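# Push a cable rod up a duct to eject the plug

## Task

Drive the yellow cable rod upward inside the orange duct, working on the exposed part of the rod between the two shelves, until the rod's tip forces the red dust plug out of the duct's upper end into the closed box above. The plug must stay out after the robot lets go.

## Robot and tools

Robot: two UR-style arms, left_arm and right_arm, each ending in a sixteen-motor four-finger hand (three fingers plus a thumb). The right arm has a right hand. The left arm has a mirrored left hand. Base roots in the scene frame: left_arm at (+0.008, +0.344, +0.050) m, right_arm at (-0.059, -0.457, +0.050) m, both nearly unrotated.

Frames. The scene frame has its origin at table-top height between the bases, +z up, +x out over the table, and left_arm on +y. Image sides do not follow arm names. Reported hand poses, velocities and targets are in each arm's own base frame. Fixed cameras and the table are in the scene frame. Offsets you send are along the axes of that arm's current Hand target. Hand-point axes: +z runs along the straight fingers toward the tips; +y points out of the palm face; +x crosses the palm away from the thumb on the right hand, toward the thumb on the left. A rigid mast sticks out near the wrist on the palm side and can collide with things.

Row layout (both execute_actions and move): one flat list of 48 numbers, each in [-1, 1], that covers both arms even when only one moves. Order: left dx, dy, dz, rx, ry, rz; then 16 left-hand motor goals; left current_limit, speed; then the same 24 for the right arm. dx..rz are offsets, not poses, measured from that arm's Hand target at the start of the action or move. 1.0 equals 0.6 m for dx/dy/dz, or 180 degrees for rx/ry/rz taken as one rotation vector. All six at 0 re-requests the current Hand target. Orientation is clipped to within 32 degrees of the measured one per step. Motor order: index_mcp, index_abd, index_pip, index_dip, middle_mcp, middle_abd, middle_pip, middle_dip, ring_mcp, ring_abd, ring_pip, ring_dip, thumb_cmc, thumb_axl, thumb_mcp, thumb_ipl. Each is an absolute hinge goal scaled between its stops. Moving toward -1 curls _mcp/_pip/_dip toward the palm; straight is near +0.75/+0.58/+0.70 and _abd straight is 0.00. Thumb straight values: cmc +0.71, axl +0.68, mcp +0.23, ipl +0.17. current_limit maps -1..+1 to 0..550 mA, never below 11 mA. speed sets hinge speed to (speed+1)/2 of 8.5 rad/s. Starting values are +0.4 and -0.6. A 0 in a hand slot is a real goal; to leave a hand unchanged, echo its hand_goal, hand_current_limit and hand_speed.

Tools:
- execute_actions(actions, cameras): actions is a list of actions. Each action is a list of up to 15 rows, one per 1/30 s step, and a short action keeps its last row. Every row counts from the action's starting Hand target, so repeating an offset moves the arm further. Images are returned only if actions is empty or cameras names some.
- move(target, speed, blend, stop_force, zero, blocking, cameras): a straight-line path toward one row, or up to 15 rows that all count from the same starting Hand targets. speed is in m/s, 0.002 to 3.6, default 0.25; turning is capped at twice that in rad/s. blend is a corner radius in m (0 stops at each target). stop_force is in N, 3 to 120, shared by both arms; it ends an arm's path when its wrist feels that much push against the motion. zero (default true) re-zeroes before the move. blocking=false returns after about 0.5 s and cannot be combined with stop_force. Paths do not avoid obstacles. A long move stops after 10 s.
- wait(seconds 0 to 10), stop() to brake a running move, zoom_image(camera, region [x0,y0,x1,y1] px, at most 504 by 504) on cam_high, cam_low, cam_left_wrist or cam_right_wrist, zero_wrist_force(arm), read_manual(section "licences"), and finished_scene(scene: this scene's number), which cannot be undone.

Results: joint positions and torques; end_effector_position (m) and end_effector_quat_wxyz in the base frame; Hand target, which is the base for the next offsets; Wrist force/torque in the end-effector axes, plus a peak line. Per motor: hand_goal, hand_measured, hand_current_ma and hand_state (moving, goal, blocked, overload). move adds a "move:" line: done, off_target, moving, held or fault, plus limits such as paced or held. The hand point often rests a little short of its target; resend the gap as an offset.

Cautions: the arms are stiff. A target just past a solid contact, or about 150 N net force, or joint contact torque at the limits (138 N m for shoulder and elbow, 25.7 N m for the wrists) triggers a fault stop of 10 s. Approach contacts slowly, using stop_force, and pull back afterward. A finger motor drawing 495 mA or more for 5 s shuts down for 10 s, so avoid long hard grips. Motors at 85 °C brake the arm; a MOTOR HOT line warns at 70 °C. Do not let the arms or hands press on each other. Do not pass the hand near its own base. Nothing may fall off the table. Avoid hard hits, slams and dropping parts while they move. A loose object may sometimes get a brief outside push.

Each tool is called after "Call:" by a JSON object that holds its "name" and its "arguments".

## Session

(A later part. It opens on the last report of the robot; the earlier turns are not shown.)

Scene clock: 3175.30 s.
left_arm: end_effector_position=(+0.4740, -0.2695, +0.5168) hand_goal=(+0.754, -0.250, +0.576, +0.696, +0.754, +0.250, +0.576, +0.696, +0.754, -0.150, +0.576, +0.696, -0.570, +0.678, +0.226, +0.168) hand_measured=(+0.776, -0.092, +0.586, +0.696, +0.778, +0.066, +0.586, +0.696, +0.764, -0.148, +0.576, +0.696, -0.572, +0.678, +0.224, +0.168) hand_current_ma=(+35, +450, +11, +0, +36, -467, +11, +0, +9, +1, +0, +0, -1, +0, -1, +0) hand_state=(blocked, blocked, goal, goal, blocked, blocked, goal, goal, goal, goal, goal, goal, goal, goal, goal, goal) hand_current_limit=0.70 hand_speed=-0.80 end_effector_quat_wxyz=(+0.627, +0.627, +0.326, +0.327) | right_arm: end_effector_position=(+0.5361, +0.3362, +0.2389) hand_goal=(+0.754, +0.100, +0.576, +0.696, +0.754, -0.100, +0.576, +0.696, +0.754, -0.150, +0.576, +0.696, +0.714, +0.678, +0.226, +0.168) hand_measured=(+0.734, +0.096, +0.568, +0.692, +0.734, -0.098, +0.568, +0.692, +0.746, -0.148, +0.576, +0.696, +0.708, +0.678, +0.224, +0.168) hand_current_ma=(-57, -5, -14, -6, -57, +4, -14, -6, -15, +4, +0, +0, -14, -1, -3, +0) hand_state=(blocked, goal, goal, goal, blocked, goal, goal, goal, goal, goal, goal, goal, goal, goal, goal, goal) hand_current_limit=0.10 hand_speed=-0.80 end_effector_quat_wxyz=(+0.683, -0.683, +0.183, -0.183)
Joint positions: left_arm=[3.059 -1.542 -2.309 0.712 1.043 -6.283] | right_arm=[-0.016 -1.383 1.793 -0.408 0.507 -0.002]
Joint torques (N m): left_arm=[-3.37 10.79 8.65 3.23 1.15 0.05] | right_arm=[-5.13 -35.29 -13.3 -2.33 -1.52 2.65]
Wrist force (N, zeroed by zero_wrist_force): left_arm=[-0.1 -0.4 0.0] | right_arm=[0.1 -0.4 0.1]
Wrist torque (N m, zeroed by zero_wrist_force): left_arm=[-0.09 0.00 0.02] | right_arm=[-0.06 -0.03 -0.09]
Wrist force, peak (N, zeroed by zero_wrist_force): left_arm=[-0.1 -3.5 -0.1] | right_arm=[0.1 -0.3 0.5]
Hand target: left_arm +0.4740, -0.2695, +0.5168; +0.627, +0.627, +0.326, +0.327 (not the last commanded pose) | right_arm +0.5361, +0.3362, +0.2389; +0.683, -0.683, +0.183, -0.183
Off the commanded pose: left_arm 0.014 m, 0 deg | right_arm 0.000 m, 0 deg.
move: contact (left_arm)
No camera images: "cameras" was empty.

Call:
{"name": "move", "arguments": {"target": [0,-0.085,0,0,0,0,0.754,-0.25,0.576,0.696,0.754,0.25,0.576,0.696,0.754,-0.15,0.576,0.696,-0.571,0.678,0.226,0.168,0.7,-0.8,0,0,0,0,0,0,0.754,0.1,0.576,0.696,0.754,-0.1,0.576,0.696,0.754,-0.15,0.576,0.696,0.714,0.678,0.226,0.168,0.1,-0.8], "speed": 0.03, "stop_force": 3, "cameras": []}}

Scene clock: 3187.37 s.
left_arm: end_effector_position=(+0.4741, -0.2695, +0.4738) hand_goal=(+0.754, -0.250, +0.576, +0.696, +0.754, +0.250, +0.576, +0.696, +0.754, -0.150, +0.576, +0.696, -0.570, +0.678, +0.226, +0.168) hand_measured=(+0.760, -0.092, +0.574, +0.696, +0.760, +0.066, +0.576, +0.696, +0.764, -0.148, +0.576, +0.696, -0.572, +0.678, +0.224, +0.168) hand_current_ma=(+6, +450, +0, +0, +6, -467, +0, +0, +10, +1, +0, +0, -1, +0, -1, +0) hand_state=(goal, blocked, goal, goal, goal, blocked, goal, goal, goal, goal, goal, goal, goal, goal, goal, goal) hand_current_limit=0.70 hand_speed=-0.80 end_effector_quat_wxyz=(+0.627, +0.627, +0.326, +0.327) | right_arm: end_effector_position=(+0.5361, +0.3362, +0.2389) hand_goal=(+0.754, +0.100, +0.576, +0.696, +0.754, -0.100, +0.576, +0.696, +0.754, -0.150, +0.576, +0.696, +0.714, +0.678, +0.226, +0.168) hand_measured=(+0.734, +0.096, +0.568, +0.692, +0.734, -0.098, +0.568, +0.692, +0.746, -0.148, +0.576, +0.696, +0.708, +0.678, +0.224, +0.168) hand_current_ma=(-57, -5, -14, -6, -57, +4, -14, -6, -15, +4, +0, +0, -14, -1, -3, +0) hand_state=(blocked, goal, goal, goal, blocked, goal, goal, goal, goal, goal, goal, goal, goal, goal, goal, goal) hand_current_limit=0.10 hand_speed=-0.80 end_effector_quat_wxyz=(+0.683, -0.683, +0.183, -0.183)
Joint positions: left_arm=[3.059 -1.641 -2.362 0.863 1.043 -6.283] | right_arm=[-0.016 -1.383 1.793 -0.408 0.507 -0.002]
Joint torques (N m): left_arm=[3.2 27.25 22.14 -0.29 -0.89 1.11] | right_arm=[-5.89 -35.62 -14.27 -2.14 -1.41 2.61]
Wrist force (N, zeroed by zero_wrist_force): left_arm=[-0.3 0.0 -0.3] | right_arm=[0.1 0.0 0.2]
Wrist torque (N m, zeroed by zero_wrist_force): left_arm=[0.00 0.03 -0.05] | right_arm=[-0.02 -0.02 -0.07]
Wrist force, peak (N, zeroed by zero_wrist_force): left_arm=[-0.1 2.5 -0.2] | right_arm=[0.0 -0.4 0.4]
Hand target: left_arm +0.4741, -0.2695, +0.4738; +0.627, +0.627, +0.326, +0.327 (not the last commanded pose) | right_arm +0.5361, +0.3362, +0.2389; +0.683, -0.683, +0.183, -0.183
Off the commanded pose: left_arm 0.008 m, 0 deg | right_arm 0.000 m, 0 deg.
move: contact (left_arm)
No camera images: "cameras" was empty.

Call:
{"name": "move", "arguments": {"target": [[0,-0.002,0,0,0,0,0.754,-0.25,0.576,0.696,0.754,0.25,0.576,0.696,0.754,-0.15,0.576,0.696,-0.571,0.678,0.226,0.168,0.7,-0.8,0,0,0,0,0,0,0.754,0.1,0.576,0.696,0.754,-0.1,0.576,0.696,0.754,-0.15,0.576,0.696,0.714,0.678,0.226,0.168,0.1,-0.8],[0,-0.002,0,0,0,0,0.754,0.05,0.576,0.696,0.754,-0.05,0.576,0.696,0.754,-0.15,0.576,0.696,-0.571,0.678,0.226,0.168,0.2,-0.8,0,0,0,0,0,0,0.754,0.1,0.576,0.696,0.754,-0.1,0.576,0.696,0.754,-0.15,0.576,0.696,0.714,0.678,0.226,0.168,0.1,-0.8]], "speed": 0.03, "cameras": ["cam_low", "cam_high"]}}

Scene clock: 3218.43 s.
left_arm: end_effector_position=(+0.4741, -0.2695, +0.4726) hand_goal=(+0.754, +0.050, +0.576, +0.696, +0.754, -0.050, +0.576, +0.696, +0.754, -0.150, +0.576, +0.696, -0.570, +0.678, +0.226, +0.168) hand_measured=(+0.762, +0.046, +0.576, +0.696, +0.762, -0.046, +0.576, +0.696, +0.764, -0.148, +0.576, +0.696, -0.572, +0.678, +0.224, +0.168) hand_current_ma=(+6, -1, +0, +0, +7, +2, +0, +0, +10, +1, +0, +0, -1, +0, -1, +0) hand_state=(goal, goal, goal, goal, goal, goal, goal, goal, goal, goal, goal, goal, goal, goal, goal, goal) hand_current_limit=0.20 hand_speed=-0.80 end_effector_quat_wxyz=(+0.627, +0.627, +0.326, +0.327) | right_arm: end_effector_position=(+0.5361, +0.3362, +0.2389) hand_goal=(+0.754, +0.100, +0.576, +0.696, +0.754, -0.100, +0.576, +0.696, +0.754, -0.150, +0.576, +0.696, +0.714, +0.678, +0.226, +0.168) hand_measured=(+0.734, +0.096, +0.568, +0.692, +0.734, -0.098, +0.568, +0.692, +0.746, -0.148, +0.576, +0.696, +0.708, +0.678, +0.224, +0.168) hand_current_ma=(-57, -5, -14, -6, -57, +4, -14, -6, -15, +4, +0, +0, -14, -1, -3, +0) hand_state=(blocked, goal, goal, goal, blocked, goal, goal, goal, goal, goal, goal, goal, goal, goal, goal, goal) hand_current_limit=0.10 hand_speed=-0.80 end_effector_quat_wxyz=(+0.683, -0.683, +0.183, -0.183)
Joint positions: left_arm=[3.059 -1.644 -2.363 0.868 1.043 -6.283] | right_arm=[-0.016 -1.383 1.793 -0.408 0.507 -0.002]
Joint torques (N m): left_arm=[-4.55 11.62 5.74 3.06 -0.1 0.42] | right_arm=[-5.85 -34.78 -13.77 -2.13 -1.25 2.69]
Wrist force (N, zeroed by zero_wrist_force): left_arm=[-0.1 0.1 -0.4] | right_arm=[0.1 0.0 0.1]
Wrist torque (N m, zeroed by zero_wrist_force): left_arm=[-0.01 0.00 -0.02] | right_arm=[0.01 -0.03 -0.06]
Wrist force, peak (N, zeroed by zero_wrist_force): left_arm=[0.0 -0.7 -0.5] | right_arm=[0.2 -0.4 0.3]
Hand target: left_arm +0.4741, -0.2695, +0.4726; +0.627, +0.627, +0.326, +0.327 | right_arm +0.5361, +0.3362, +0.2389; +0.683, -0.683, +0.183, -0.183
Off the commanded pose: left_arm 0.000 m, 0 deg | right_arm 0.000 m, 0 deg.
move: done
Images, in order (width x height): cam_high 504x504, cam_low 504x504.

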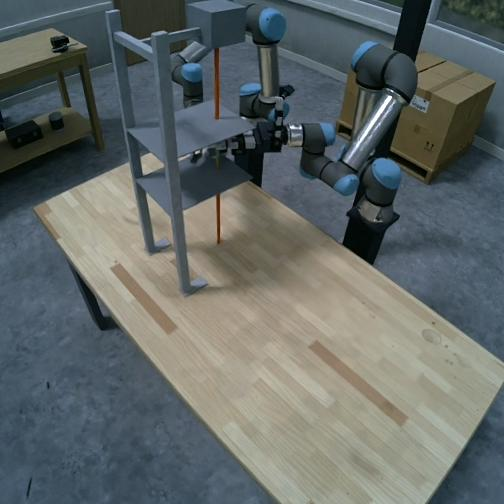

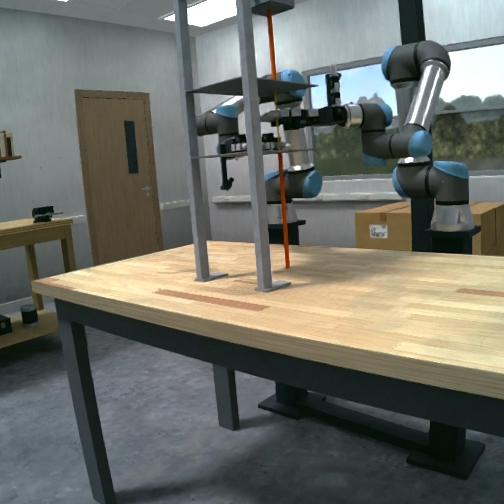

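Call:
{"name": "finished_scene", "arguments": {"scene": 1}}

The scene is finished: the task was done.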